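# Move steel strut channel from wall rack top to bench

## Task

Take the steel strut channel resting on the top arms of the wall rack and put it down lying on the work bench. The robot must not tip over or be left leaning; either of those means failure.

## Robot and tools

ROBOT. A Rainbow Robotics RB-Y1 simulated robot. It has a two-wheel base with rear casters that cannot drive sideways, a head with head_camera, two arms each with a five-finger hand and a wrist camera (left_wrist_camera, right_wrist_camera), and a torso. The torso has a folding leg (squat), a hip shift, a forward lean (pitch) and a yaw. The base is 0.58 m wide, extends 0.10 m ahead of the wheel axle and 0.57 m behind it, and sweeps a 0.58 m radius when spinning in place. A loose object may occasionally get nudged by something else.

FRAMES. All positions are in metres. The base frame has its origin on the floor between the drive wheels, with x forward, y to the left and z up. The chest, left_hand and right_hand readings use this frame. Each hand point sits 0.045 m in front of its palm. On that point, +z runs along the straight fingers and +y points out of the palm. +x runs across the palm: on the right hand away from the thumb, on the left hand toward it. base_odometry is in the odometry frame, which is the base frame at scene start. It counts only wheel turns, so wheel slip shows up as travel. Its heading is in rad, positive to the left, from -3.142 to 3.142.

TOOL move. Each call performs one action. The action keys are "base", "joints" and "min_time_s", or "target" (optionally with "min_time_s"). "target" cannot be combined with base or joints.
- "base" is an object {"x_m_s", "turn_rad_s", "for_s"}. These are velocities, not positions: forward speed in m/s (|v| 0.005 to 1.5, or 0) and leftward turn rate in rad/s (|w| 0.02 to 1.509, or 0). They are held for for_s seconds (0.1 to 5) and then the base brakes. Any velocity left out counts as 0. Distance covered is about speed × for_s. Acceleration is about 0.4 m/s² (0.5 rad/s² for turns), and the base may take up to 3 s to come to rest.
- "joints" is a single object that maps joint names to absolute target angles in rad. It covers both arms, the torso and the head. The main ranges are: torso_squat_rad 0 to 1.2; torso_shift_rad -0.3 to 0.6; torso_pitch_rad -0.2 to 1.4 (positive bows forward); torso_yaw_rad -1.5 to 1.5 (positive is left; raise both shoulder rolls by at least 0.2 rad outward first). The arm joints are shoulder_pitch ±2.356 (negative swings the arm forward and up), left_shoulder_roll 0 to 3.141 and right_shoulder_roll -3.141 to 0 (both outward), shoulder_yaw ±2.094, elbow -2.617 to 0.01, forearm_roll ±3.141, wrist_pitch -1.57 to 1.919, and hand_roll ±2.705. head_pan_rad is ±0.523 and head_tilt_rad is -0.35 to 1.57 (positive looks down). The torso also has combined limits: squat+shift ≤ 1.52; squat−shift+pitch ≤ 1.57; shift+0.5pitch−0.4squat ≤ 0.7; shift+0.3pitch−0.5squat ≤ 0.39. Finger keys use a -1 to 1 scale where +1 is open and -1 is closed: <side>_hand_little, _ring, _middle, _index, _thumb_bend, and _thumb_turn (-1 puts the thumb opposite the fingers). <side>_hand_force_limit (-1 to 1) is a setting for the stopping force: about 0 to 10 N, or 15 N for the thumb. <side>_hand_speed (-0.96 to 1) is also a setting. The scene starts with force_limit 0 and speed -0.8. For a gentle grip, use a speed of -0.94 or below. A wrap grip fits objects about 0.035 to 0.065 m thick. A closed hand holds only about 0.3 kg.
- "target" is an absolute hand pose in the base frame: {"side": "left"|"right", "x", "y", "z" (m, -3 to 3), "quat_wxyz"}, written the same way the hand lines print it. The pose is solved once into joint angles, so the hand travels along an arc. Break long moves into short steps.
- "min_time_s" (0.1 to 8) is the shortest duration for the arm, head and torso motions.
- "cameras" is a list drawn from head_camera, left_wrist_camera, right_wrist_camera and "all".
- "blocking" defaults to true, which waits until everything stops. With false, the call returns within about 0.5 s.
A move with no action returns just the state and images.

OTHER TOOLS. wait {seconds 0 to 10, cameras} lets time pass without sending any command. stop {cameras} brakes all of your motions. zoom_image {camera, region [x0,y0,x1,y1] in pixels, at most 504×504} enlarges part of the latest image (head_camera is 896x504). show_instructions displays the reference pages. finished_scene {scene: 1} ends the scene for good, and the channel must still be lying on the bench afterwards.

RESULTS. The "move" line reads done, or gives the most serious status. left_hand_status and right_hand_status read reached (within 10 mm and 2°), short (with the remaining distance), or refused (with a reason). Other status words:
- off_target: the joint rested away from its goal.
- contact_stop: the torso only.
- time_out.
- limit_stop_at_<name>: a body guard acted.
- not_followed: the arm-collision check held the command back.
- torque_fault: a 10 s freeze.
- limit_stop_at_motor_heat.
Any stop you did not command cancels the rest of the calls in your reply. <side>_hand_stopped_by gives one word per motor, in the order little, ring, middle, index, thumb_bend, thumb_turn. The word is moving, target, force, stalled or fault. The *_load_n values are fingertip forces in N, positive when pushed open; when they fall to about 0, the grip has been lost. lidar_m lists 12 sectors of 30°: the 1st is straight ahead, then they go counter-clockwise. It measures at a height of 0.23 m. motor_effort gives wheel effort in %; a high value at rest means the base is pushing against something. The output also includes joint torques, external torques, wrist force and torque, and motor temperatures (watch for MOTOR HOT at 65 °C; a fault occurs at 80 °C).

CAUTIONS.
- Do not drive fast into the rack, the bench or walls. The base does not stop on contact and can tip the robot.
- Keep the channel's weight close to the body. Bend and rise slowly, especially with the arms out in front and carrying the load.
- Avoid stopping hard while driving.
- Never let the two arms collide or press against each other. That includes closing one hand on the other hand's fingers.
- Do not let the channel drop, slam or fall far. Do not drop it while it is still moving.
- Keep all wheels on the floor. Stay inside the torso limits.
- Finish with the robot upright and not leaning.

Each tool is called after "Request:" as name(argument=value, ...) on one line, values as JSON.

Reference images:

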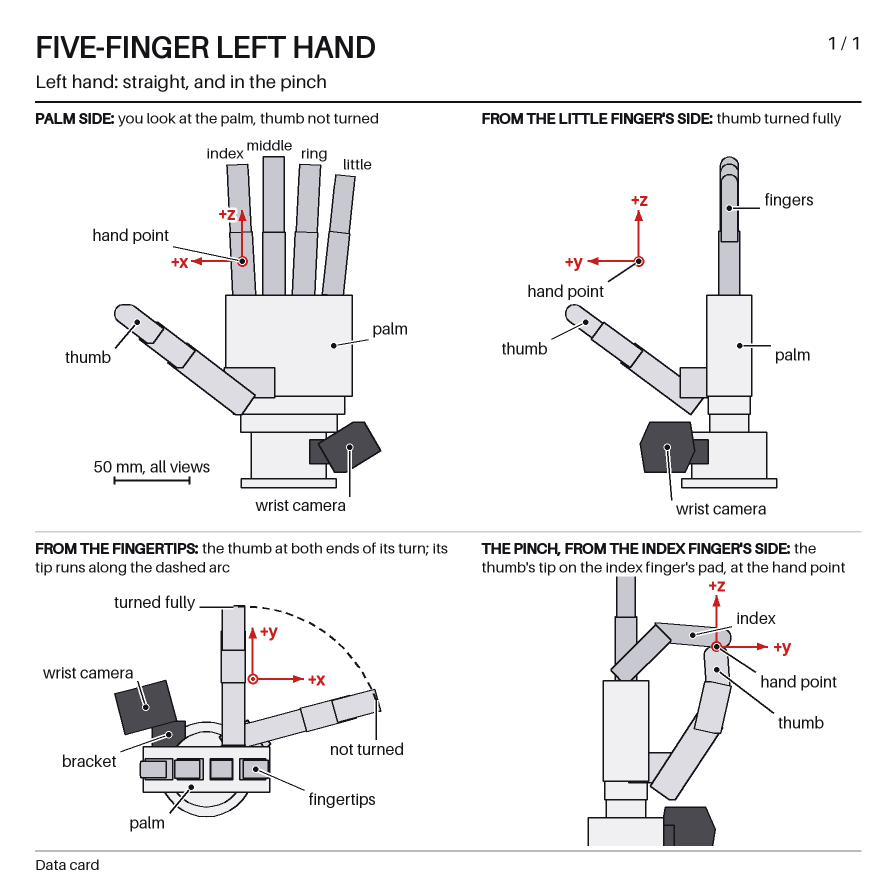

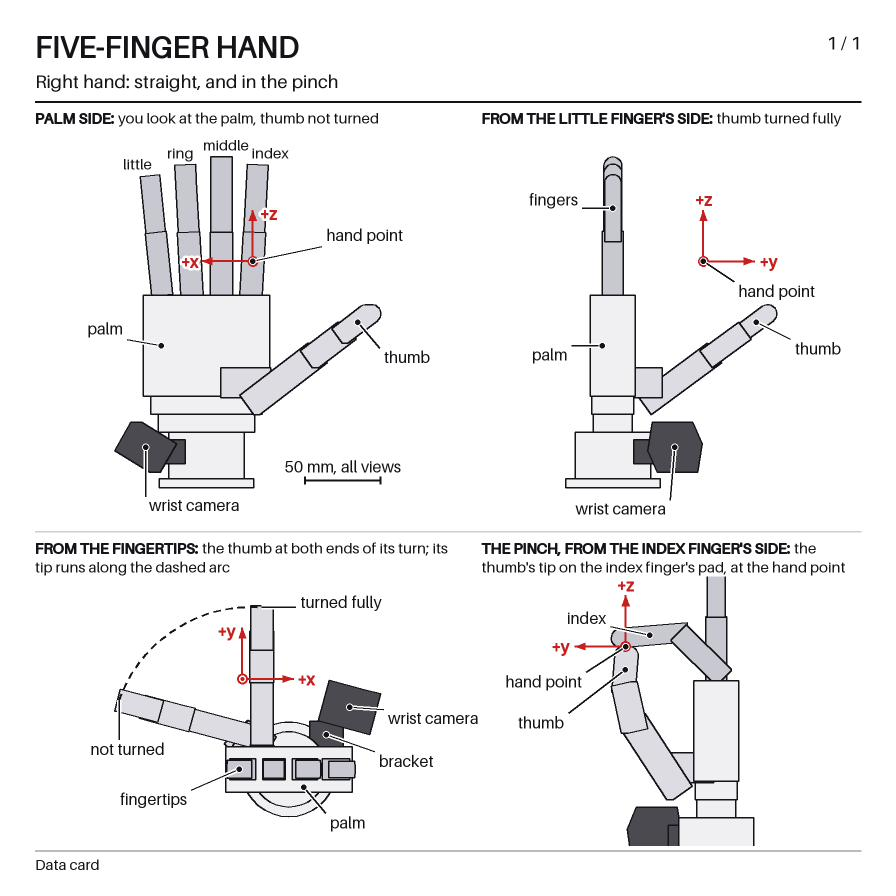

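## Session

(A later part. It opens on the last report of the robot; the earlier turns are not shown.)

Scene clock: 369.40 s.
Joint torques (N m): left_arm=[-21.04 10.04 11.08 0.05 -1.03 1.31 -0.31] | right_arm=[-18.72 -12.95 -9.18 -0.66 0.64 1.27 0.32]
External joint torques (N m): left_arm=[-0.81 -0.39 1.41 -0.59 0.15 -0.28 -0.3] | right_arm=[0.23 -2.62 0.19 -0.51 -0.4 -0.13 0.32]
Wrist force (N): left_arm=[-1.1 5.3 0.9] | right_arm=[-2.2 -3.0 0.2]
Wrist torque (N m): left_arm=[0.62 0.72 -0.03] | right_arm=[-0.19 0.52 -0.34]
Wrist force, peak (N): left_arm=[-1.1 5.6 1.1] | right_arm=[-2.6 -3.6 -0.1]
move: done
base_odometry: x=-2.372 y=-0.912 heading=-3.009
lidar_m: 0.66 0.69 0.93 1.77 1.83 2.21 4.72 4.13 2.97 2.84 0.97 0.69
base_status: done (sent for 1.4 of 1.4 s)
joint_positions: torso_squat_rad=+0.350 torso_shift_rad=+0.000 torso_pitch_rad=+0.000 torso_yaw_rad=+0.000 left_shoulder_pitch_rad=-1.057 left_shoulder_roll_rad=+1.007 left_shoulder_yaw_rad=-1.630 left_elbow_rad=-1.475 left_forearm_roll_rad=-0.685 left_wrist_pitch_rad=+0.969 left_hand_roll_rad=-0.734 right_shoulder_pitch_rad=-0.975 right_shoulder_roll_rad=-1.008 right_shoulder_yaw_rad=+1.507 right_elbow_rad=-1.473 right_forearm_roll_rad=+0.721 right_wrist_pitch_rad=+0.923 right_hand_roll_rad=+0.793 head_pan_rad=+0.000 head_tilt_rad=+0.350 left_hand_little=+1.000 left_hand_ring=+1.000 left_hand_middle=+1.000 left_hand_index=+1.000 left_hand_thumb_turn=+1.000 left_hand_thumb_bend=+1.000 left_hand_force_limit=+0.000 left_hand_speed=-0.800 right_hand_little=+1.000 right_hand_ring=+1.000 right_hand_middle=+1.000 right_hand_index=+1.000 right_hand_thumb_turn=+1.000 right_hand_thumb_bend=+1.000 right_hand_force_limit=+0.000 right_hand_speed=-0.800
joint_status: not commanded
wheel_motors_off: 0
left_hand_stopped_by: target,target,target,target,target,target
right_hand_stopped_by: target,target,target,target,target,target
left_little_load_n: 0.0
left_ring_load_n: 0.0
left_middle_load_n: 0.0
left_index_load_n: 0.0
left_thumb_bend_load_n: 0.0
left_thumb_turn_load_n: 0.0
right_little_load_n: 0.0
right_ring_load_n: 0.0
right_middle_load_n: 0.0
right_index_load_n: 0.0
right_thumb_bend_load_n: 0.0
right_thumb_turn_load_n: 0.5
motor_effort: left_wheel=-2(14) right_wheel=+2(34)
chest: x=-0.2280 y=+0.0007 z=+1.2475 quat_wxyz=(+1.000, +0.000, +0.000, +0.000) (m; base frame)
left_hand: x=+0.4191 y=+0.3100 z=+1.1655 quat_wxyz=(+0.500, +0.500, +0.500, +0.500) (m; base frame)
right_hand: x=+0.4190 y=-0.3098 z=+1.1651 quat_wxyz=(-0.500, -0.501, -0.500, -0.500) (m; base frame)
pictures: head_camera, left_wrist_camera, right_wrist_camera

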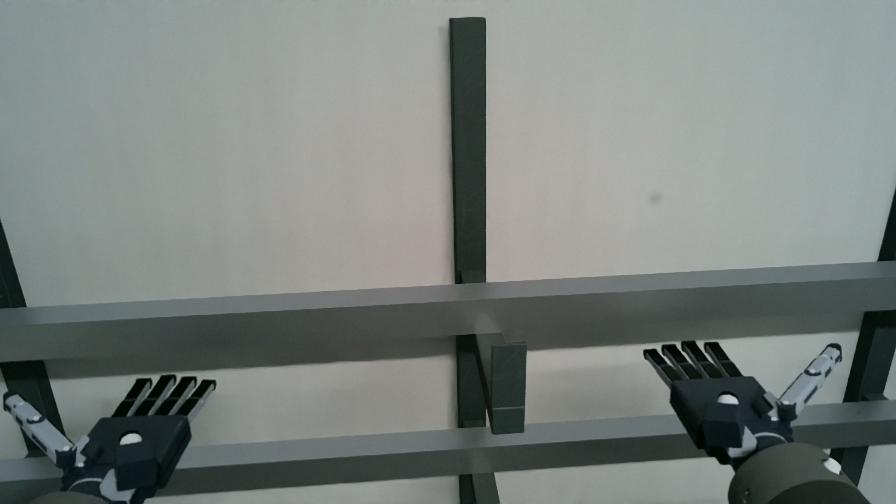

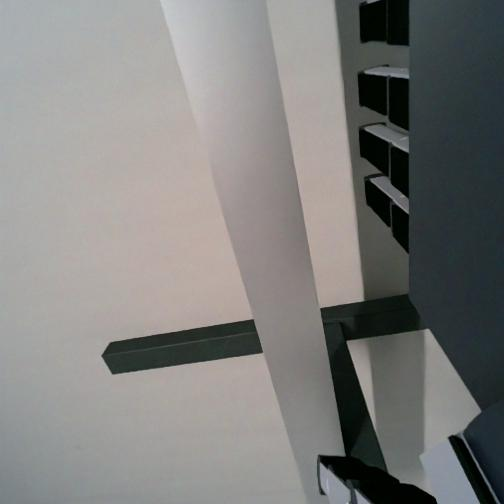

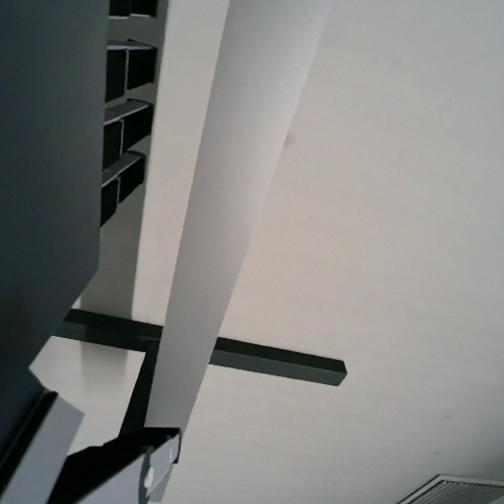

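Request:
move(joints={"left_hand_thumb_turn": -1, "right_hand_thumb_turn": -1})

Request:
move(target={"side":"right","x":0.42,"y":-0.31,"z":1.183,"quat_wxyz":[0.5,0.5,0.5,0.5]})

Request:
move(target={"side":"left","x":0.42,"y":0.31,"z":1.183,"quat_wxyz":[0.5,0.5,0.5,0.5]}, cameras=["all"])

Scene clock: 404.67 s.
Joint torques (N m): left_arm=[-20.96 10.21 11.56 0.3 -1.23 1.39 -0.25] | right_arm=[-18.69 -13.03 -8.91 -0.51 0.67 1.21 0.24]
External joint torques (N m): left_arm=[-0.72 -0.21 1.88 -0.33 -0.06 -0.21 -0.26] | right_arm=[0.26 -2.72 0.47 -0.35 -0.35 -0.19 0.25]
Wrist force (N): left_arm=[-1.0 5.3 1.2] | right_arm=[-2.3 -3.1 0.0]
Wrist torque (N m): left_arm=[0.61 0.72 0.00] | right_arm=[-0.18 0.53 -0.37]
Wrist force, peak (N): left_arm=[-1.0 5.5 1.2] | right_arm=[-2.5 -3.5 0.3]
move: done
base_odometry: x=-2.372 y=-0.912 heading=-3.009
lidar_m: 0.65 0.68 0.94 1.78 1.82 2.20 4.73 4.12 2.98 2.83 0.98 0.70
base_status: not commanded
joint_positions: torso_squat_rad=+0.350 torso_shift_rad=+0.000 torso_pitch_rad=+0.000 torso_yaw_rad=+0.000 left_shoulder_pitch_rad=-1.057 left_shoulder_roll_rad=+1.007 left_shoulder_yaw_rad=-1.630 left_elbow_rad=-1.475 left_forearm_roll_rad=-0.685 left_wrist_pitch_rad=+0.969 left_hand_roll_rad=-0.734 right_shoulder_pitch_rad=-0.975 right_shoulder_roll_rad=-1.008 right_shoulder_yaw_rad=+1.507 right_elbow_rad=-1.473 right_forearm_roll_rad=+0.721 right_wrist_pitch_rad=+0.923 right_hand_roll_rad=+0.793 head_pan_rad=+0.000 head_tilt_rad=+0.350 left_hand_little=+1.000 left_hand_ring=+1.000 left_hand_middle=+1.000 left_hand_index=+1.000 left_hand_thumb_turn=-1.000 left_hand_thumb_bend=+1.000 left_hand_force_limit=+0.000 left_hand_speed=-0.800 right_hand_little=+1.000 right_hand_ring=+1.000 right_hand_middle=+1.000 right_hand_index=+1.000 right_hand_thumb_turn=-1.000 right_hand_thumb_bend=+1.000 right_hand_force_limit=+0.000 right_hand_speed=-0.800
joint_status: all done
wheel_motors_off: 0
left_hand_stopped_by: target,target,target,target,target,target
right_hand_stopped_by: target,target,target,target,target,target
left_little_load_n: 0.0
left_ring_load_n: 0.0
left_middle_load_n: 0.0
left_index_load_n: 0.0
left_thumb_bend_load_n: 0.0
left_thumb_turn_load_n: 0.0
right_little_load_n: 0.0
right_ring_load_n: 0.0
right_middle_load_n: 0.0
right_index_load_n: 0.0
right_thumb_bend_load_n: 0.0
right_thumb_turn_load_n: 0.0
motor_effort: left_wheel=-3(3) right_wheel=+2(2)
chest: x=-0.2280 y=+0.0007 z=+1.2475 quat_wxyz=(+1.000, +0.000, +0.000, +0.000) (m; base frame)
left_hand: x=+0.4191 y=+0.3100 z=+1.1655 quat_wxyz=(+0.500, +0.500, +0.500, +0.500) (m; base frame)
right_hand: x=+0.4190 y=-0.3098 z=+1.1651 quat_wxyz=(-0.500, -0.501, -0.500, -0.500) (m; base frame)
pictures: none

Scene clock: 405.23 s.
Joint torques (N m): left_arm=[-20.8 10.31 11.33 0.04 -1.1 1.36 -0.17] | right_arm=[-18.59 -11.88 -8.93 -0.44 0.81 1.36 0.09]
External joint torques (N m): left_arm=[-0.57 -0.11 1.65 -0.59 0.07 -0.23 -0.17] | right_arm=[0.35 -1.55 0.71 -0.33 -0.25 0 0.1]
Wrist force (N): left_arm=[-0.9 5.2 0.9] | right_arm=[-2.1 -2.7 0.4]
Wrist torque (N m): left_arm=[0.61 0.69 -0.02] | right_arm=[-0.11 0.49 -0.32]
Wrist force, peak (N): left_arm=[-1.0 5.4 1.0] | right_arm=[-1.8 -4.7 -0.5]
move: done
base_odometry: x=-2.372 y=-0.912 heading=-3.009
lidar_m: 0.65 0.68 0.94 1.78 1.82 2.23 4.73 4.12 2.97 2.84 0.98 0.68
base_status: not commanded
joint_positions: torso_squat_rad=+0.350 torso_shift_rad=+0.000 torso_pitch_rad=+0.000 torso_yaw_rad=+0.000 left_shoulder_pitch_rad=-1.057 left_shoulder_roll_rad=+1.007 left_shoulder_yaw_rad=-1.630 left_elbow_rad=-1.475 left_forearm_roll_rad=-0.685 left_wrist_pitch_rad=+0.969 left_hand_roll_rad=-0.734 right_shoulder_pitch_rad=-0.999 right_shoulder_roll_rad=-1.042 right_shoulder_yaw_rad=+1.498 right_elbow_rad=-1.518 right_forearm_roll_rad=+0.686 right_wrist_pitch_rad=+0.917 right_hand_roll_rad=+0.825 head_pan_rad=+0.000 head_tilt_rad=+0.350 left_hand_little=+1.000 left_hand_ring=+1.000 left_hand_middle=+1.000 left_hand_index=+1.000 left_hand_thumb_turn=-1.000 left_hand_thumb_bend=+1.000 left_hand_force_limit=+0.000 left_hand_speed=-0.800 right_hand_little=+1.000 right_hand_ring=+1.000 right_hand_middle=+1.000 right_hand_index=+1.000 right_hand_thumb_turn=-1.000 right_hand_thumb_bend=+1.000 right_hand_force_limit=+0.000 right_hand_speed=-0.800
joint_status: all done
wheel_motors_off: 0
left_hand_stopped_by: target,target,target,target,target,target
right_hand_stopped_by: target,target,target,target,target,target
left_little_load_n: 0.0
left_ring_load_n: 0.0
left_middle_load_n: 0.0
left_index_load_n: 0.0
left_thumb_bend_load_n: 0.0
left_thumb_turn_load_n: 0.0
right_little_load_n: -0.5
right_ring_load_n: 0.0
right_middle_load_n: 0.0
right_index_load_n: 0.0
right_thumb_bend_load_n: 0.0
right_thumb_turn_load_n: 0.0
motor_effort: left_wheel=-3(3) right_wheel=+2(2)
chest: x=-0.2280 y=+0.0007 z=+1.2475 quat_wxyz=(+1.000, +0.000, +0.000, +0.000) (m; base frame)
left_hand: x=+0.4191 y=+0.3100 z=+1.1655 quat_wxyz=(+0.500, +0.500, +0.500, +0.500) (m; base frame)
right_hand: x=+0.4200 y=-0.3097 z=+1.1827 quat_wxyz=(-0.500, -0.499, -0.500, -0.501) (m; base frame)
right_hand_status: reached (checked arc, planned for 0.2 s): 0 mm and 0.2 deg off.
pictures: none

Scene clock: 405.87 s.
Joint torques (N m): left_arm=[-20.33 9.85 10.58 -0.18 -1 1.37 -0.23] | right_arm=[-18.67 -12.02 -9.41 -0.53 0.84 1.29 0.06]
External joint torques (N m): left_arm=[-0.11 -0.53 0.61 -0.85 0.2 -0.18 -0.24] | right_arm=[0.27 -1.69 0.22 -0.42 -0.21 -0.06 0.06]
Wrist force (N): left_arm=[-1.1 5.1 0.9] | right_arm=[-2.1 -2.9 0.1]
Wrist torque (N m): left_arm=[0.60 0.72 -0.01] | right_arm=[-0.16 0.51 -0.33]
Wrist force, peak (N): left_arm=[-0.5 7.0 1.3] | right_arm=[-2.3 -3.2 0.1]
move: done
base_odometry: x=-2.372 y=-0.912 heading=-3.009
lidar_m: 0.66 0.67 0.94 1.78 1.81 2.21 4.74 4.12 2.98 2.83 0.98 0.70
base_status: not commanded
joint_positions: torso_squat_rad=+0.350 torso_shift_rad=+0.000 torso_pitch_rad=+0.000 torso_yaw_rad=+0.000 left_shoulder_pitch_rad=-1.084 left_shoulder_roll_rad=+1.041 left_shoulder_yaw_rad=-1.622 left_elbow_rad=-1.520 left_forearm_roll_rad=-0.654 left_wrist_pitch_rad=+0.962 left_hand_roll_rad=-0.764 right_shoulder_pitch_rad=-0.999 right_shoulder_roll_rad=-1.042 right_shoulder_yaw_rad=+1.498 right_elbow_rad=-1.518 right_forearm_roll_rad=+0.686 right_wrist_pitch_rad=+0.917 right_hand_roll_rad=+0.825 head_pan_rad=+0.000 head_tilt_rad=+0.350 left_hand_little=+1.000 left_hand_ring=+1.000 left_hand_middle=+1.000 left_hand_index=+1.000 left_hand_thumb_turn=-1.000 left_hand_thumb_bend=+1.000 left_hand_force_limit=+0.000 left_hand_speed=-0.800 right_hand_little=+1.000 right_hand_ring=+1.000 right_hand_middle=+1.000 right_hand_index=+1.000 right_hand_thumb_turn=-1.000 right_hand_thumb_bend=+1.000 right_hand_force_limit=+0.000 right_hand_speed=-0.800
joint_status: all done
wheel_motors_off: 0
left_hand_stopped_by: target,target,target,target,target,target
right_hand_stopped_by: target,target,target,target,target,target
left_little_load_n: 0.0
left_ring_load_n: 0.0
left_middle_load_n: 0.0
left_index_load_n: 0.0
left_thumb_bend_load_n: 0.0
left_thumb_turn_load_n: 0.0
right_little_load_n: 0.0
right_ring_load_n: 0.0
right_middle_load_n: 0.0
right_index_load_n: 0.0
right_thumb_bend_load_n: 0.0
right_thumb_turn_load_n: 0.0
motor_effort: left_wheel=-2(3) right_wheel=+2(3)
chest: x=-0.2280 y=+0.0007 z=+1.2475 quat_wxyz=(+1.000, +0.000, +0.000, +0.000) (m; base frame)
left_hand: x=+0.4200 y=+0.3098 z=+1.1832 quat_wxyz=(+0.501, +0.500, +0.499, +0.500) (m; base frame)
left_hand_status: reached (checked arc, planned for 0.2 s): 0 mm and 0.2 deg off.
right_hand: x=+0.4199 y=-0.3097 z=+1.1827 quat_wxyz=(-0.500, -0.499, -0.500, -0.501) (m; base frame)
pictures: head_camera, left_wrist_camera, right_wrist_camera

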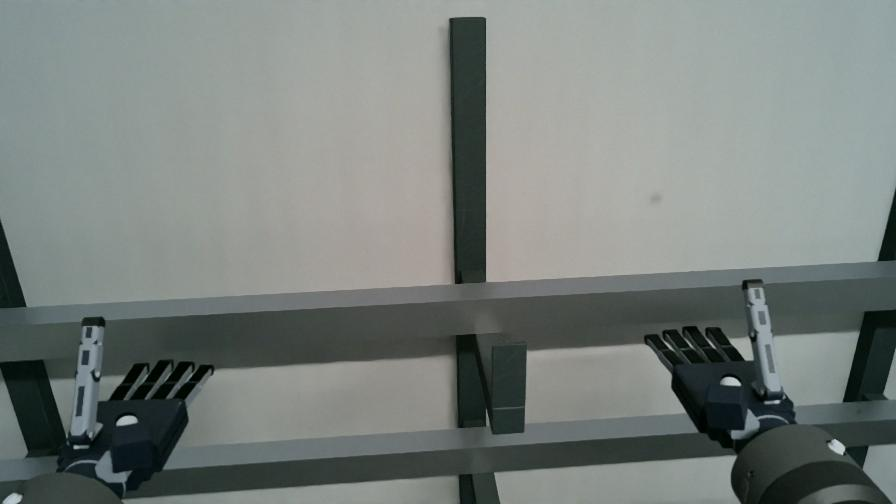

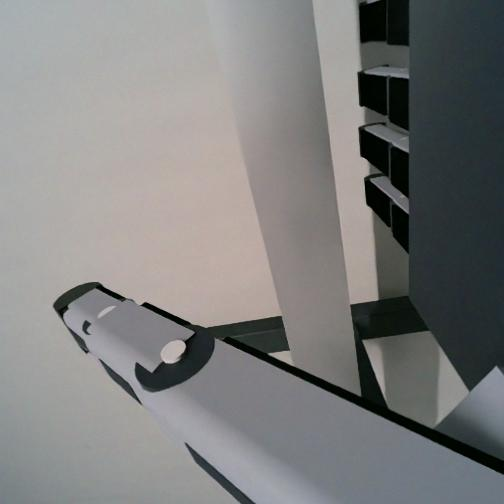

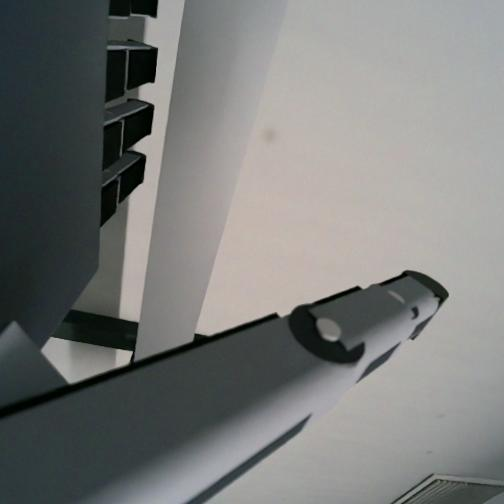

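Request:
move(base={"x_m_s": 0.1, "for_s": 0.6}, cameras=["all"])

Scene clock: 410.63 s.
Joint torques (N m): left_arm=[-20.35 9.69 11.26 0.23 -1.19 1.3 0.02] | right_arm=[-18.73 -12.02 -9.51 -0.39 0.93 1.24 0.2]
External joint torques (N m): left_arm=[-0.13 -0.7 1.29 -0.44 0.01 -0.25 0.01] | right_arm=[0.21 -1.69 0.13 -0.28 -0.12 -0.12 0.2]
Wrist force (N): left_arm=[-0.9 5.3 0.9] | right_arm=[-2.2 -2.7 0.2]
Wrist torque (N m): left_arm=[0.61 0.67 0.00] | right_arm=[-0.11 0.51 -0.35]
Wrist force, peak (N): left_arm=[-1.1 5.5 0.4] | right_arm=[-2.3 -3.6 0.3]
move: done
base_odometry: x=-2.432 y=-0.919 heading=-3.009
lidar_m: 0.60 0.62 0.85 1.78 1.82 2.26 4.80 4.12 2.96 2.60 0.89 0.63
base_status: done (sent for 0.6 of 0.6 s)
joint_positions: torso_squat_rad=+0.350 torso_shift_rad=+0.000 torso_pitch_rad=+0.000 torso_yaw_rad=+0.000 left_shoulder_pitch_rad=-1.084 left_shoulder_roll_rad=+1.041 left_shoulder_yaw_rad=-1.622 left_elbow_rad=-1.520 left_forearm_roll_rad=-0.654 left_wrist_pitch_rad=+0.962 left_hand_roll_rad=-0.764 right_shoulder_pitch_rad=-0.999 right_shoulder_roll_rad=-1.042 right_shoulder_yaw_rad=+1.498 right_elbow_rad=-1.518 right_forearm_roll_rad=+0.686 right_wrist_pitch_rad=+0.917 right_hand_roll_rad=+0.825 head_pan_rad=+0.000 head_tilt_rad=+0.350 left_hand_little=+1.000 left_hand_ring=+1.000 left_hand_middle=+1.000 left_hand_index=+1.000 left_hand_thumb_turn=-1.000 left_hand_thumb_bend=+1.000 left_hand_force_limit=+0.000 left_hand_speed=-0.800 right_hand_little=+1.000 right_hand_ring=+1.000 right_hand_middle=+1.000 right_hand_index=+1.000 right_hand_thumb_turn=-1.000 right_hand_thumb_bend=+1.000 right_hand_force_limit=+0.000 right_hand_speed=-0.800
joint_status: not commanded
wheel_motors_off: 0
left_hand_stopped_by: target,target,target,target,target,target
right_hand_stopped_by: target,target,target,target,target,target
left_little_load_n: 0.0
left_ring_load_n: 0.0
left_middle_load_n: 0.0
left_index_load_n: 0.0
left_thumb_bend_load_n: 0.0
left_thumb_turn_load_n: 0.0
right_little_load_n: 0.0
right_ring_load_n: 0.0
right_middle_load_n: 0.0
right_index_load_n: 0.0
right_thumb_bend_load_n: 0.0
right_thumb_turn_load_n: 0.0
motor_effort: left_wheel=-2(15) right_wheel=-2(34)
chest: x=-0.2279 y=+0.0007 z=+1.2475 quat_wxyz=(+1.000, +0.000, +0.000, +0.000) (m; base frame)
left_hand: x=+0.4201 y=+0.3098 z=+1.1830 quat_wxyz=(+0.501, +0.500, +0.499, +0.500) (m; base frame)
right_hand: x=+0.4201 y=-0.3097 z=+1.1826 quat_wxyz=(-0.500, -0.499, -0.500, -0.501) (m; base frame)
pictures: head_camera, left_wrist_camera, right_wrist_camera

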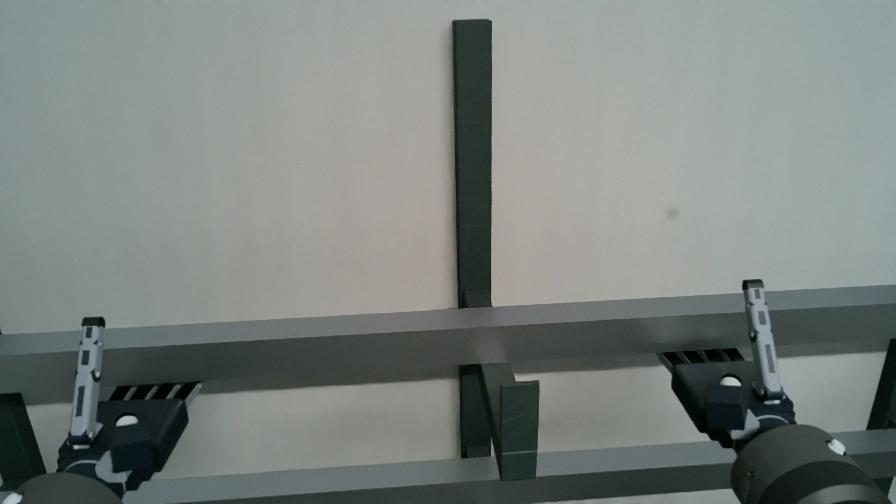

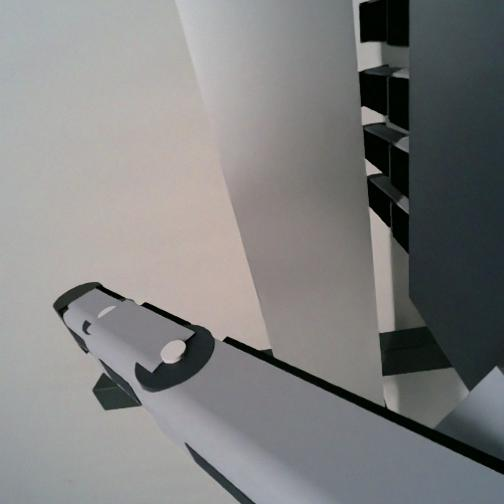

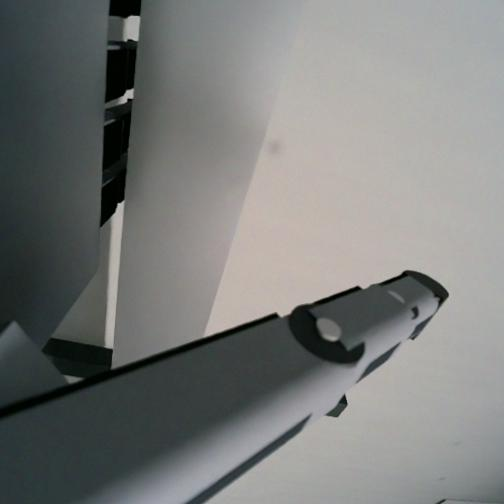

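Request:
move(target={"side":"right","x":0.437,"y":-0.31,"z":1.186,"quat_wxyz":[0.5,0.5,0.5,0.5]}, min_time_s=1)

Request:
move(target={"side":"left","x":0.437,"y":0.31,"z":1.190,"quat_wxyz":[0.5,0.5,0.5,0.5]}, min_time_s=1, cameras=["all"])

Scene clock: 420.17 s.
Joint torques (N m): left_arm=[-20.79 9.45 10.85 0.09 -1.13 1.39 0.01] | right_arm=[-20.29 -10.22 -9.87 1.26 0.54 1.17 -0.09]
External joint torques (N m): left_arm=[-0.57 -0.94 0.88 -0.58 0.07 -0.16 0] | right_arm=[-0.62 0.11 -0.29 1.09 -0.46 -0.2 -0.09]
Wrist force (N): left_arm=[-1.0 4.9 0.9] | right_arm=[-2.2 -3.0 0.0]
Wrist torque (N m): left_arm=[0.56 0.71 0.01] | right_arm=[-0.17 0.51 -0.41]
Wrist force, peak (N): left_arm=[-0.9 5.6 1.1] | right_arm=[-2.6 -3.5 0.1]
move: done
base_odometry: x=-2.432 y=-0.919 heading=-3.009
lidar_m: 0.59 0.62 0.84 1.78 1.80 2.25 4.78 4.11 2.98 2.59 0.89 0.62
base_status: not commanded
joint_positions: torso_squat_rad=+0.350 torso_shift_rad=+0.000 torso_pitch_rad=+0.000 torso_yaw_rad=+0.000 left_shoulder_pitch_rad=-1.084 left_shoulder_roll_rad=+1.041 left_shoulder_yaw_rad=-1.622 left_elbow_rad=-1.520 left_forearm_roll_rad=-0.654 left_wrist_pitch_rad=+0.962 left_hand_roll_rad=-0.764 right_shoulder_pitch_rad=-1.024 right_shoulder_roll_rad=-1.007 right_shoulder_yaw_rad=+1.492 right_elbow_rad=-1.437 right_forearm_roll_rad=+0.675 right_wrist_pitch_rad=+0.867 right_hand_roll_rad=+0.815 head_pan_rad=+0.000 head_tilt_rad=+0.350 left_hand_little=+1.000 left_hand_ring=+1.000 left_hand_middle=+1.000 left_hand_index=+1.000 left_hand_thumb_turn=-1.000 left_hand_thumb_bend=+1.000 left_hand_force_limit=+0.000 left_hand_speed=-0.800 right_hand_little=+1.000 right_hand_ring=+1.000 right_hand_middle=+1.000 right_hand_index=+1.000 right_hand_thumb_turn=-1.000 right_hand_thumb_bend=+1.000 right_hand_force_limit=+0.000 right_hand_speed=-0.800
joint_status: all done
wheel_motors_off: 0
left_hand_stopped_by: target,target,target,target,target,target
right_hand_stopped_by: target,target,target,target,target,target
left_little_load_n: 0.0
left_ring_load_n: 0.0
left_middle_load_n: 0.0
left_index_load_n: 0.0
left_thumb_bend_load_n: -0.5
left_thumb_turn_load_n: 0.0
right_little_load_n: 0.0
right_ring_load_n: 0.0
right_middle_load_n: 0.0
right_index_load_n: 0.0
right_thumb_bend_load_n: 0.0
right_thumb_turn_load_n: 0.0
motor_effort: left_wheel=-2(3) right_wheel=-1(2)
chest: x=-0.2279 y=+0.0007 z=+1.2475 quat_wxyz=(+1.000, +0.000, +0.000, +0.000) (m; base frame)
left_hand: x=+0.4201 y=+0.3098 z=+1.1830 quat_wxyz=(+0.501, +0.500, +0.499, +0.500) (m; base frame)
right_hand: x=+0.4368 y=-0.3101 z=+1.1858 quat_wxyz=(-0.500, -0.500, -0.500, -0.500) (m; base frame)
right_hand_status: reached (checked arc, planned for 1.0 s): 0 mm and 0.0 deg off.
pictures: none

Scene clock: 421.50 s.
Joint torques (N m): left_arm=[-25.65 7.17 13.75 2.28 -1.86 0.68 0.09] | right_arm=[-20.35 -9.95 -9.92 1.25 0.6 1.1 -0.07]
External joint torques (N m): left_arm=[-4.71 -3.26 3.78 1.26 -0.71 -0.88 0.08] | right_arm=[-0.69 0.38 -0.34 1.08 -0.39 -0.27 -0.06]
Wrist force (N): left_arm=[1.5 3.9 -13.9] | right_arm=[-2.0 -2.9 0.0]
Wrist torque (N m): left_arm=[1.23 0.73 0.22] | right_arm=[-0.11 0.48 -0.39]
Wrist force, peak (N): left_arm=[1.4 4.9 -16.6] | right_arm=[-2.6 -3.2 0.1]
move: done
base_odometry: x=-2.432 y=-0.919 heading=-3.009
lidar_m: 0.59 0.62 0.84 1.78 1.81 2.25 4.80 4.12 2.96 2.62 0.88 0.64
base_status: not commanded
joint_positions: torso_squat_rad=+0.350 torso_shift_rad=+0.000 torso_pitch_rad=+0.000 torso_yaw_rad=+0.000 left_shoulder_pitch_rad=-1.110 left_shoulder_roll_rad=+1.016 left_shoulder_yaw_rad=-1.614 left_elbow_rad=-1.451 left_forearm_roll_rad=-0.634 left_wrist_pitch_rad=+0.909 left_hand_roll_rad=-0.760 right_shoulder_pitch_rad=-1.024 right_shoulder_roll_rad=-1.007 right_shoulder_yaw_rad=+1.492 right_elbow_rad=-1.437 right_forearm_roll_rad=+0.675 right_wrist_pitch_rad=+0.867 right_hand_roll_rad=+0.815 head_pan_rad=+0.000 head_tilt_rad=+0.350 left_hand_little=+1.000 left_hand_ring=+1.000 left_hand_middle=+1.000 left_hand_index=+1.000 left_hand_thumb_turn=-1.000 left_hand_thumb_bend=+1.000 left_hand_force_limit=+0.000 left_hand_speed=-0.800 right_hand_little=+1.000 right_hand_ring=+1.000 right_hand_middle=+1.000 right_hand_index=+1.000 right_hand_thumb_turn=-1.000 right_hand_thumb_bend=+1.000 right_hand_force_limit=+0.000 right_hand_speed=-0.800
joint_status: all done
wheel_motors_off: 0
left_hand_stopped_by: target,target,target,target,target,target
right_hand_stopped_by: target,target,target,target,target,target
left_little_load_n: 0.0
left_ring_load_n: 0.0
left_middle_load_n: 0.0
left_index_load_n: 0.0
left_thumb_bend_load_n: 0.0
left_thumb_turn_load_n: 0.0
right_little_load_n: 0.0
right_ring_load_n: 0.0
right_middle_load_n: -0.5
right_index_load_n: 0.0
right_thumb_bend_load_n: 0.0
right_thumb_turn_load_n: 0.0
motor_effort: left_wheel=-2(2) right_wheel=-1(2)
chest: x=-0.2282 y=+0.0007 z=+1.2475 quat_wxyz=(+1.000, +0.000, +0.000, +0.000) (m; base frame)
left_hand: x=+0.4364 y=+0.3106 z=+1.1897 quat_wxyz=(+0.499, +0.500, +0.500, +0.500) (m; base frame)
left_hand_status: reached (checked arc, planned for 1.0 s): 1 mm and 0.1 deg off.
right_hand: x=+0.4366 y=-0.3101 z=+1.1860 quat_wxyz=(-0.500, -0.500, -0.500, -0.500) (m; base frame)
pictures: head_camera, left_wrist_camera, right_wrist_camera

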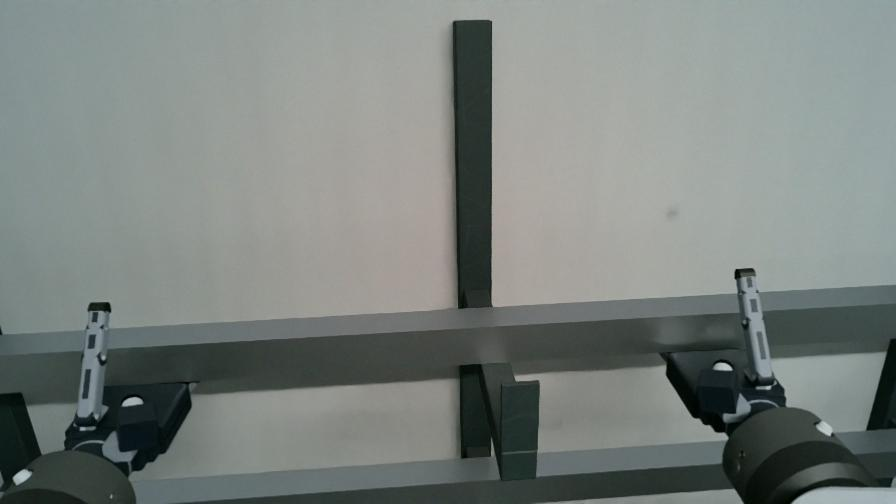

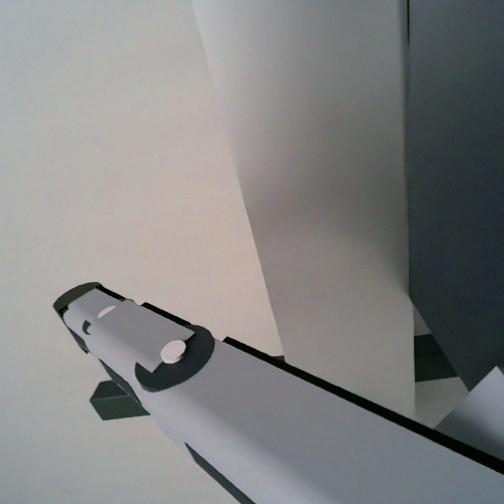

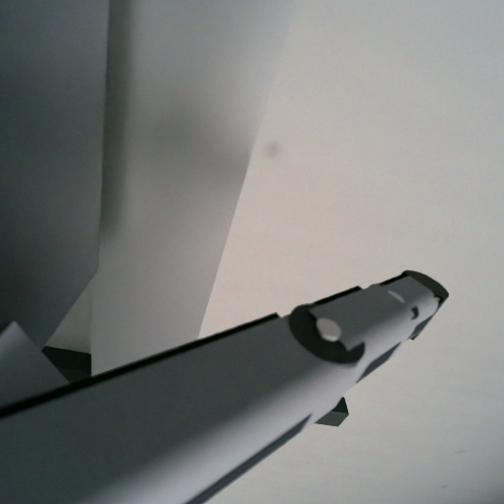

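Request:
move(target={"side":"left","x":0.418,"y":0.31,"z":1.186,"quat_wxyz":[0.5,0.5,0.5,0.5]}, min_time_s=1)

Request:
move(target={"side":"left","x":0.418,"y":0.31,"z":1.178,"quat_wxyz":[0.5,0.5,0.5,0.5]}, min_time_s=1)

Request:
move(target={"side":"left","x":0.437,"y":0.31,"z":1.178,"quat_wxyz":[0.5,0.5,0.5,0.5]}, min_time_s=1, cameras=["all"])

Scene clock: 431.33 s.
Joint torques (N m): left_arm=[-19.89 10.44 9.35 -0.21 -1.38 1.78 -0.19] | right_arm=[-20.45 -9.95 -9.9 1.07 0.66 1.17 -0.07]
External joint torques (N m): left_arm=[0.23 0.08 -0.7 -0.84 -0.16 0.25 -0.2] | right_arm=[-0.78 0.38 -0.31 0.91 -0.33 -0.19 -0.06]
Wrist force (N): left_arm=[-0.8 5.3 1.2] | right_arm=[-2.6 -2.8 0.1]
Wrist torque (N m): left_arm=[0.59 0.68 0.01] | right_arm=[-0.08 0.58 -0.43]
Wrist force, peak (N): left_arm=[0.5 4.8 -14.8] | right_arm=[-2.4 -3.5 -0.5]
move: done
base_odometry: x=-2.432 y=-0.919 heading=-3.009
lidar_m: 0.59 0.62 0.84 1.78 1.80 2.25 4.80 4.12 2.97 2.58 0.90 0.63
base_status: not commanded
joint_positions: torso_squat_rad=+0.350 torso_shift_rad=+0.000 torso_pitch_rad=+0.000 torso_yaw_rad=+0.000 left_shoulder_pitch_rad=-1.088 left_shoulder_roll_rad=+1.053 left_shoulder_yaw_rad=-1.620 left_elbow_rad=-1.541 left_forearm_roll_rad=-0.642 left_wrist_pitch_rad=+0.965 left_hand_roll_rad=-0.777 right_shoulder_pitch_rad=-1.024 right_shoulder_roll_rad=-1.007 right_shoulder_yaw_rad=+1.492 right_elbow_rad=-1.437 right_forearm_roll_rad=+0.675 right_wrist_pitch_rad=+0.867 right_hand_roll_rad=+0.815 head_pan_rad=+0.000 head_tilt_rad=+0.350 left_hand_little=+1.000 left_hand_ring=+1.000 left_hand_middle=+1.000 left_hand_index=+1.000 left_hand_thumb_turn=-1.000 left_hand_thumb_bend=+1.000 left_hand_force_limit=+0.000 left_hand_speed=-0.800 right_hand_little=+1.000 right_hand_ring=+1.000 right_hand_middle=+1.000 right_hand_index=+1.000 right_hand_thumb_turn=-1.000 right_hand_thumb_bend=+1.000 right_hand_force_limit=+0.000 right_hand_speed=-0.800
joint_status: all done
wheel_motors_off: 0
left_hand_stopped_by: target,target,target,target,target,target
right_hand_stopped_by: target,target,target,target,target,target
left_little_load_n: 0.0
left_ring_load_n: 0.0
left_middle_load_n: 0.0
left_index_load_n: 0.0
left_thumb_bend_load_n: 0.0
left_thumb_turn_load_n: 0.0
right_little_load_n: 0.0
right_ring_load_n: 0.0
right_middle_load_n: 0.0
right_index_load_n: 0.0
right_thumb_bend_load_n: 0.0
right_thumb_turn_load_n: 0.0
motor_effort: left_wheel=-1(1) right_wheel=+0(1)
chest: x=-0.2281 y=+0.0007 z=+1.2475 quat_wxyz=(+1.000, +0.000, +0.000, +0.000) (m; base frame)
left_hand: x=+0.4183 y=+0.3098 z=+1.1864 quat_wxyz=(+0.500, +0.500, +0.500, +0.500) (m; base frame)
left_hand_status: reached (checked arc, planned for 1.0 s): 1 mm and 0.1 deg off.
right_hand: x=+0.4367 y=-0.3101 z=+1.1859 quat_wxyz=(-0.500, -0.500, -0.500, -0.500) (m; base frame)
pictures: none

Scene clock: 432.67 s.
Joint torques (N m): left_arm=[-19.73 8.47 8.67 1.31 -1.24 1.88 0.28] | right_arm=[-20.43 -10.05 -10.15 1.21 0.7 1.15 -0.1]
External joint torques (N m): left_arm=[0.4 -1.92 -1.25 0.7 -0.03 0.33 0.27] | right_arm=[-0.76 0.28 -0.57 1.04 -0.29 -0.22 -0.09]
Wrist force (N): left_arm=[-1.0 5.0 1.0] | right_arm=[-2.3 -2.9 -0.3]
Wrist torque (N m): left_arm=[0.58 0.71 0.11] | right_arm=[-0.12 0.53 -0.41]
Wrist force, peak (N): left_arm=[-0.9 5.4 1.0] | right_arm=[-2.4 -3.4 0.1]
move: done
base_odometry: x=-2.432 y=-0.919 heading=-3.009
lidar_m: 0.60 0.63 0.85 1.77 1.80 2.25 4.79 4.10 2.95 2.61 0.87 0.62
base_status: not commanded
joint_positions: torso_squat_rad=+0.350 torso_shift_rad=+0.000 torso_pitch_rad=+0.000 torso_yaw_rad=+0.000 left_shoulder_pitch_rad=-1.075 left_shoulder_roll_rad=+1.038 left_shoulder_yaw_rad=-1.623 left_elbow_rad=-1.521 left_forearm_roll_rad=-0.658 left_wrist_pitch_rad=+0.968 left_hand_roll_rad=-0.762 right_shoulder_pitch_rad=-1.024 right_shoulder_roll_rad=-1.007 right_shoulder_yaw_rad=+1.492 right_elbow_rad=-1.437 right_forearm_roll_rad=+0.675 right_wrist_pitch_rad=+0.867 right_hand_roll_rad=+0.815 head_pan_rad=+0.000 head_tilt_rad=+0.350 left_hand_little=+1.000 left_hand_ring=+1.000 left_hand_middle=+1.000 left_hand_index=+1.000 left_hand_thumb_turn=-1.000 left_hand_thumb_bend=+1.000 left_hand_force_limit=+0.000 left_hand_speed=-0.800 right_hand_little=+1.000 right_hand_ring=+1.000 right_hand_middle=+1.000 right_hand_index=+1.000 right_hand_thumb_turn=-1.000 right_hand_thumb_bend=+1.000 right_hand_force_limit=+0.000 right_hand_speed=-0.800
joint_status: all done
wheel_motors_off: 0
left_hand_stopped_by: target,target,target,target,target,target
right_hand_stopped_by: target,target,target,target,target,target
left_little_load_n: 0.0
left_ring_load_n: 0.0
left_middle_load_n: 0.0
left_index_load_n: 0.0
left_thumb_bend_load_n: 0.0
left_thumb_turn_load_n: 0.0
right_little_load_n: 0.0
right_ring_load_n: -0.5
right_middle_load_n: 0.0
right_index_load_n: 0.0
right_thumb_bend_load_n: 0.0
right_thumb_turn_load_n: 0.0
motor_effort: left_wheel=-1(1) right_wheel=+0(1)
chest: x=-0.2281 y=+0.0007 z=+1.2475 quat_wxyz=(+1.000, +0.000, +0.000, +0.000) (m; base frame)
left_hand: x=+0.4179 y=+0.3100 z=+1.1787 quat_wxyz=(+0.500, +0.500, +0.500, +0.500) (m; base frame)
left_hand_status: reached (checked arc, planned for 1.0 s): 1 mm and 0.0 deg off.
right_hand: x=+0.4367 y=-0.3101 z=+1.1859 quat_wxyz=(-0.500, -0.500, -0.500, -0.500) (m; base frame)
pictures: none

Scene clock: 434.00 s.
Joint torques (N m): left_arm=[-22.79 8.86 11.98 1.61 -1.24 1.41 0.4] | right_arm=[-20.31 -10.26 -9.88 1.13 0.67 1.28 -0.01]
External joint torques (N m): left_arm=[-1.79 -1.59 2.22 0.6 -0.11 -0.18 0.39] | right_arm=[-0.65 0.07 -0.3 0.96 -0.33 -0.09 0]
Wrist force (N): left_arm=[-1.1 5.4 1.1] | right_arm=[-2.5 -3.1 0.2]
Wrist torque (N m): left_arm=[0.62 0.74 0.08] | right_arm=[-0.18 0.56 -0.43]
Wrist force, peak (N): left_arm=[-1.3 5.5 0.8] | right_arm=[-2.2 -3.5 0.0]
move: done
base_odometry: x=-2.432 y=-0.919 heading=-3.009
lidar_m: 0.59 0.62 0.83 1.77 1.80 2.27 4.78 4.10 2.97 2.61 0.89 0.62
base_status: not commanded
joint_positions: torso_squat_rad=+0.350 torso_shift_rad=+0.000 torso_pitch_rad=+0.000 torso_yaw_rad=+0.000 left_shoulder_pitch_rad=-1.092 left_shoulder_roll_rad=+0.989 left_shoulder_yaw_rad=-1.619 left_elbow_rad=-1.413 left_forearm_roll_rad=-0.662 left_wrist_pitch_rad=+0.912 left_hand_roll_rad=-0.733 right_shoulder_pitch_rad=-1.024 right_shoulder_roll_rad=-1.007 right_shoulder_yaw_rad=+1.492 right_elbow_rad=-1.437 right_forearm_roll_rad=+0.675 right_wrist_pitch_rad=+0.867 right_hand_roll_rad=+0.815 head_pan_rad=+0.000 head_tilt_rad=+0.350 left_hand_little=+1.000 left_hand_ring=+1.000 left_hand_middle=+1.000 left_hand_index=+1.000 left_hand_thumb_turn=-1.000 left_hand_thumb_bend=+1.000 left_hand_force_limit=+0.000 left_hand_speed=-0.800 right_hand_little=+1.000 right_hand_ring=+1.000 right_hand_middle=+1.000 right_hand_index=+1.000 right_hand_thumb_turn=-1.000 right_hand_thumb_bend=+1.000 right_hand_force_limit=+0.000 right_hand_speed=-0.800
joint_status: all done
wheel_motors_off: 0
left_hand_stopped_by: target,target,target,target,target,target
right_hand_stopped_by: target,target,target,target,target,target
left_little_load_n: 0.0
left_ring_load_n: 0.0
left_middle_load_n: 0.0
left_index_load_n: 0.0
left_thumb_bend_load_n: 0.0
left_thumb_turn_load_n: 0.0
right_little_load_n: 0.0
right_ring_load_n: 0.0
right_middle_load_n: 0.0
right_index_load_n: 0.0
right_thumb_bend_load_n: 0.0
right_thumb_turn_load_n: 0.0
motor_effort: left_wheel=-1(1) right_wheel=+0(1)
chest: x=-0.2281 y=+0.0007 z=+1.2475 quat_wxyz=(+1.000, +0.000, +0.000, +0.000) (m; base frame)
left_hand: x=+0.4369 y=+0.3101 z=+1.1780 quat_wxyz=(+0.500, +0.500, +0.500, +0.500) (m; base frame)
left_hand_status: reached (checked arc, planned for 1.0 s): 0 mm and 0.0 deg off.
right_hand: x=+0.4367 y=-0.3101 z=+1.1859 quat_wxyz=(-0.500, -0.500, -0.500, -0.500) (m; base frame)
pictures: head_camera, left_wrist_camera, right_wrist_camera

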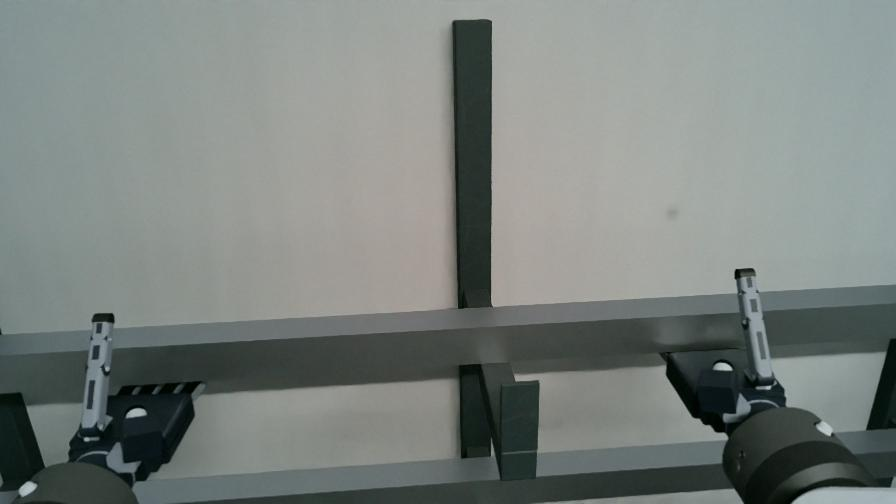

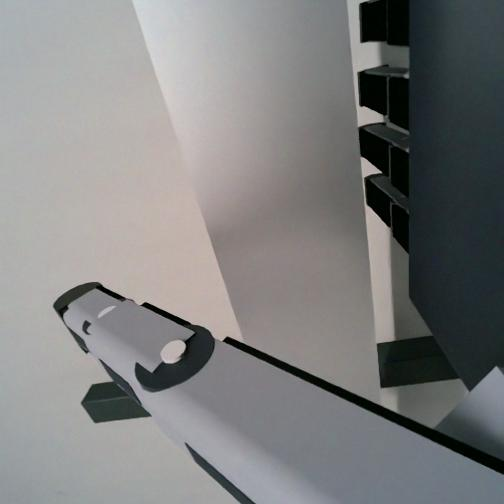

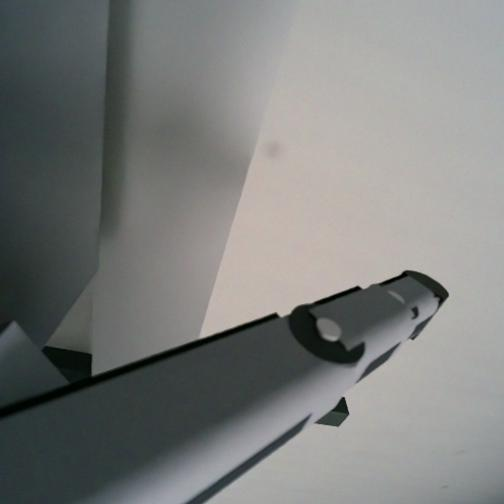

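Request:
move(target={"side":"left","x":0.437,"y":0.31,"z":1.190,"quat_wxyz":[0.5,0.5,0.5,0.5]}, min_time_s=1.5)

Request:
move(target={"side":"right","x":0.437,"y":-0.31,"z":1.192,"quat_wxyz":[0.5,0.5,0.5,0.5]}, min_time_s=1.5, cameras=["all"])

Scene clock: 441.27 s.
Joint torques (N m): left_arm=[-24.79 11.81 14 0.6 -1.5 1.98 -0.51] | right_arm=[-20.4 -9.88 -9.99 1.11 0.61 1.14 0]
External joint torques (N m): left_arm=[-3.82 1.39 4.05 -0.42 -0.35 0.41 -0.52] | right_arm=[-0.73 0.45 -0.41 0.94 -0.38 -0.23 0.01]
Wrist force (N): left_arm=[-1.7 0.9 0.7] | right_arm=[-1.9 -3.0 -0.3]
Wrist torque (N m): left_arm=[0.50 0.75 -0.07] | right_arm=[-0.14 0.48 -0.40]
Wrist force, peak (N): left_arm=[-1.1 5.5 1.0] | right_arm=[-2.5 -3.6 0.2]
move: done
base_odometry: x=-2.432 y=-0.919 heading=-3.009
lidar_m: 0.60 0.62 0.84 1.77 1.81 2.26 4.77 4.13 2.98 2.61 0.87 0.64
base_status: not commanded
joint_positions: torso_squat_rad=+0.350 torso_shift_rad=+0.000 torso_pitch_rad=+0.000 torso_yaw_rad=+0.000 left_shoulder_pitch_rad=-1.110 left_shoulder_roll_rad=+1.013 left_shoulder_yaw_rad=-1.615 left_elbow_rad=-1.446 left_forearm_roll_rad=-0.638 left_wrist_pitch_rad=+0.908 left_hand_roll_rad=-0.756 right_shoulder_pitch_rad=-1.024 right_shoulder_roll_rad=-1.007 right_shoulder_yaw_rad=+1.492 right_elbow_rad=-1.437 right_forearm_roll_rad=+0.675 right_wrist_pitch_rad=+0.867 right_hand_roll_rad=+0.815 head_pan_rad=+0.000 head_tilt_rad=+0.350 left_hand_little=+1.000 left_hand_ring=+1.000 left_hand_middle=+1.000 left_hand_index=+1.000 left_hand_thumb_turn=-1.000 left_hand_thumb_bend=+1.000 left_hand_force_limit=+0.000 left_hand_speed=-0.800 right_hand_little=+1.000 right_hand_ring=+1.000 right_hand_middle=+1.000 right_hand_index=+1.000 right_hand_thumb_turn=-1.000 right_hand_thumb_bend=+1.000 right_hand_force_limit=+0.000 right_hand_speed=-0.800
joint_status: all done
wheel_motors_off: 0
left_hand_stopped_by: target,target,target,target,target,target
right_hand_stopped_by: target,target,target,target,target,target
left_little_load_n: 0.0
left_ring_load_n: 0.0
left_middle_load_n: 0.0
left_index_load_n: 0.0
left_thumb_bend_load_n: 0.0
left_thumb_turn_load_n: 0.0
right_little_load_n: 0.5
right_ring_load_n: 0.0
right_middle_load_n: 0.0
right_index_load_n: 0.0
right_thumb_bend_load_n: 0.0
right_thumb_turn_load_n: 0.0
motor_effort: left_wheel=-1(2) right_wheel=+0(1)
chest: x=-0.2281 y=+0.0007 z=+1.2475 quat_wxyz=(+1.000, +0.000, +0.000, +0.000) (m; base frame)
left_hand: x=+0.4369 y=+0.3098 z=+1.1892 quat_wxyz=(+0.500, +0.500, +0.500, +0.500) (m; base frame)
left_hand_status: reached (checked arc, planned for 1.5 s): 1 mm and 0.1 deg off.
right_hand: x=+0.4367 y=-0.3101 z=+1.1859 quat_wxyz=(-0.500, -0.500, -0.500, -0.500) (m; base frame)
pictures: none

Scene clock: 443.10 s.
Joint torques (N m): left_arm=[-24.53 11.51 13.62 0.76 -1.49 1.93 -0.27] | right_arm=[-26.11 -15.96 -13.68 -0.63 2.42 2.8 0.7]
External joint torques (N m): left_arm=[-3.57 1.09 3.67 -0.27 -0.34 0.37 -0.28] | right_arm=[-6.47 -5.64 -4.03 -0.81 1.42 1.45 0.71]
Wrist force (N): left_arm=[-1.0 2.6 0.6] | right_arm=[-2.9 -13.2 2.2]
Wrist torque (N m): left_arm=[0.54 0.71 -0.02] | right_arm=[-0.36 0.53 -0.32]
Wrist force, peak (N): left_arm=[-0.8 3.0 0.4] | right_arm=[-2.9 -13.2 2.2]
move: done
base_odometry: x=-2.432 y=-0.919 heading=-3.009
lidar_m: 0.59 0.63 0.84 1.78 1.81 2.25 4.79 4.11 2.97 2.61 0.90 0.63
base_status: not commanded
joint_positions: torso_squat_rad=+0.350 torso_shift_rad=+0.000 torso_pitch_rad=+0.000 torso_yaw_rad=+0.000 left_shoulder_pitch_rad=-1.110 left_shoulder_roll_rad=+1.013 left_shoulder_yaw_rad=-1.615 left_elbow_rad=-1.446 left_forearm_roll_rad=-0.638 left_wrist_pitch_rad=+0.908 left_hand_roll_rad=-0.756 right_shoulder_pitch_rad=-1.032 right_shoulder_roll_rad=-1.018 right_shoulder_yaw_rad=+1.491 right_elbow_rad=-1.452 right_forearm_roll_rad=+0.660 right_wrist_pitch_rad=+0.865 right_hand_roll_rad=+0.827 head_pan_rad=+0.000 head_tilt_rad=+0.350 left_hand_little=+1.000 left_hand_ring=+1.000 left_hand_middle=+1.000 left_hand_index=+1.000 left_hand_thumb_turn=-1.000 left_hand_thumb_bend=+1.000 left_hand_force_limit=+0.000 left_hand_speed=-0.800 right_hand_little=+1.000 right_hand_ring=+1.000 right_hand_middle=+1.000 right_hand_index=+1.000 right_hand_thumb_turn=-1.000 right_hand_thumb_bend=+1.000 right_hand_force_limit=+0.000 right_hand_speed=-0.800
joint_status: all done
wheel_motors_off: 0
left_hand_stopped_by: target,target,target,target,target,target
right_hand_stopped_by: target,target,target,target,target,target
left_little_load_n: 0.0
left_ring_load_n: 0.0
left_middle_load_n: 0.5
left_index_load_n: 0.0
left_thumb_bend_load_n: 0.0
left_thumb_turn_load_n: 0.0
right_little_load_n: 0.0
right_ring_load_n: 0.0
right_middle_load_n: 0.0
right_index_load_n: 0.0
right_thumb_bend_load_n: 0.0
right_thumb_turn_load_n: 0.0
motor_effort: left_wheel=-1(2) right_wheel=+0(1)
chest: x=-0.2279 y=+0.0007 z=+1.2475 quat_wxyz=(+1.000, +0.000, +0.000, +0.000) (m; base frame)
left_hand: x=+0.4371 y=+0.3098 z=+1.1891 quat_wxyz=(+0.500, +0.500, +0.500, +0.500) (m; base frame)
right_hand: x=+0.4369 y=-0.3098 z=+1.1897 quat_wxyz=(-0.499, -0.501, -0.501, -0.499) (m; base frame)
right_hand_status: reached (checked arc, planned for 1.5 s): 2 mm and 0.2 deg off.
pictures: head_camera, left_wrist_camera, right_wrist_camera

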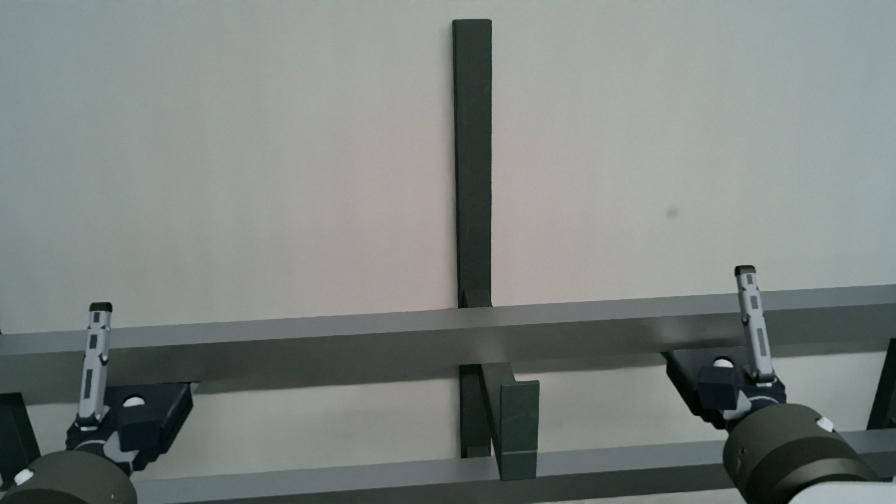

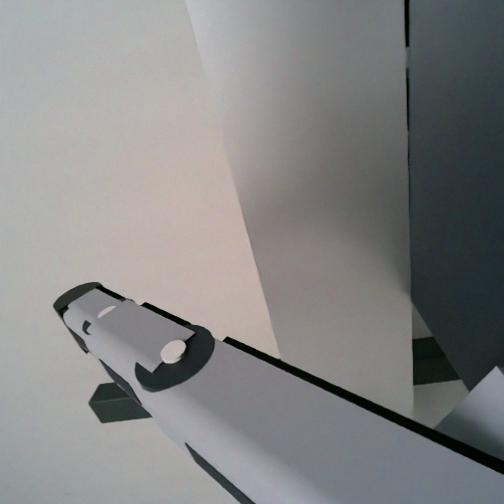

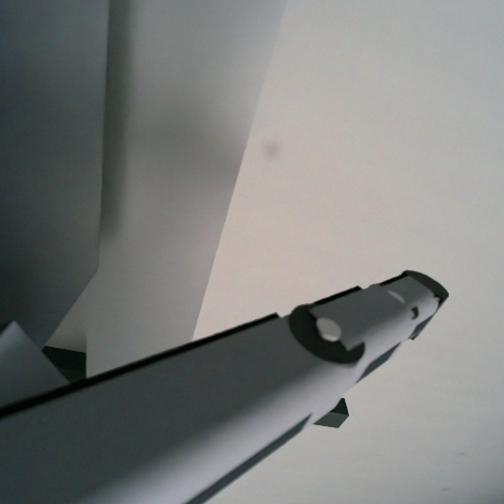

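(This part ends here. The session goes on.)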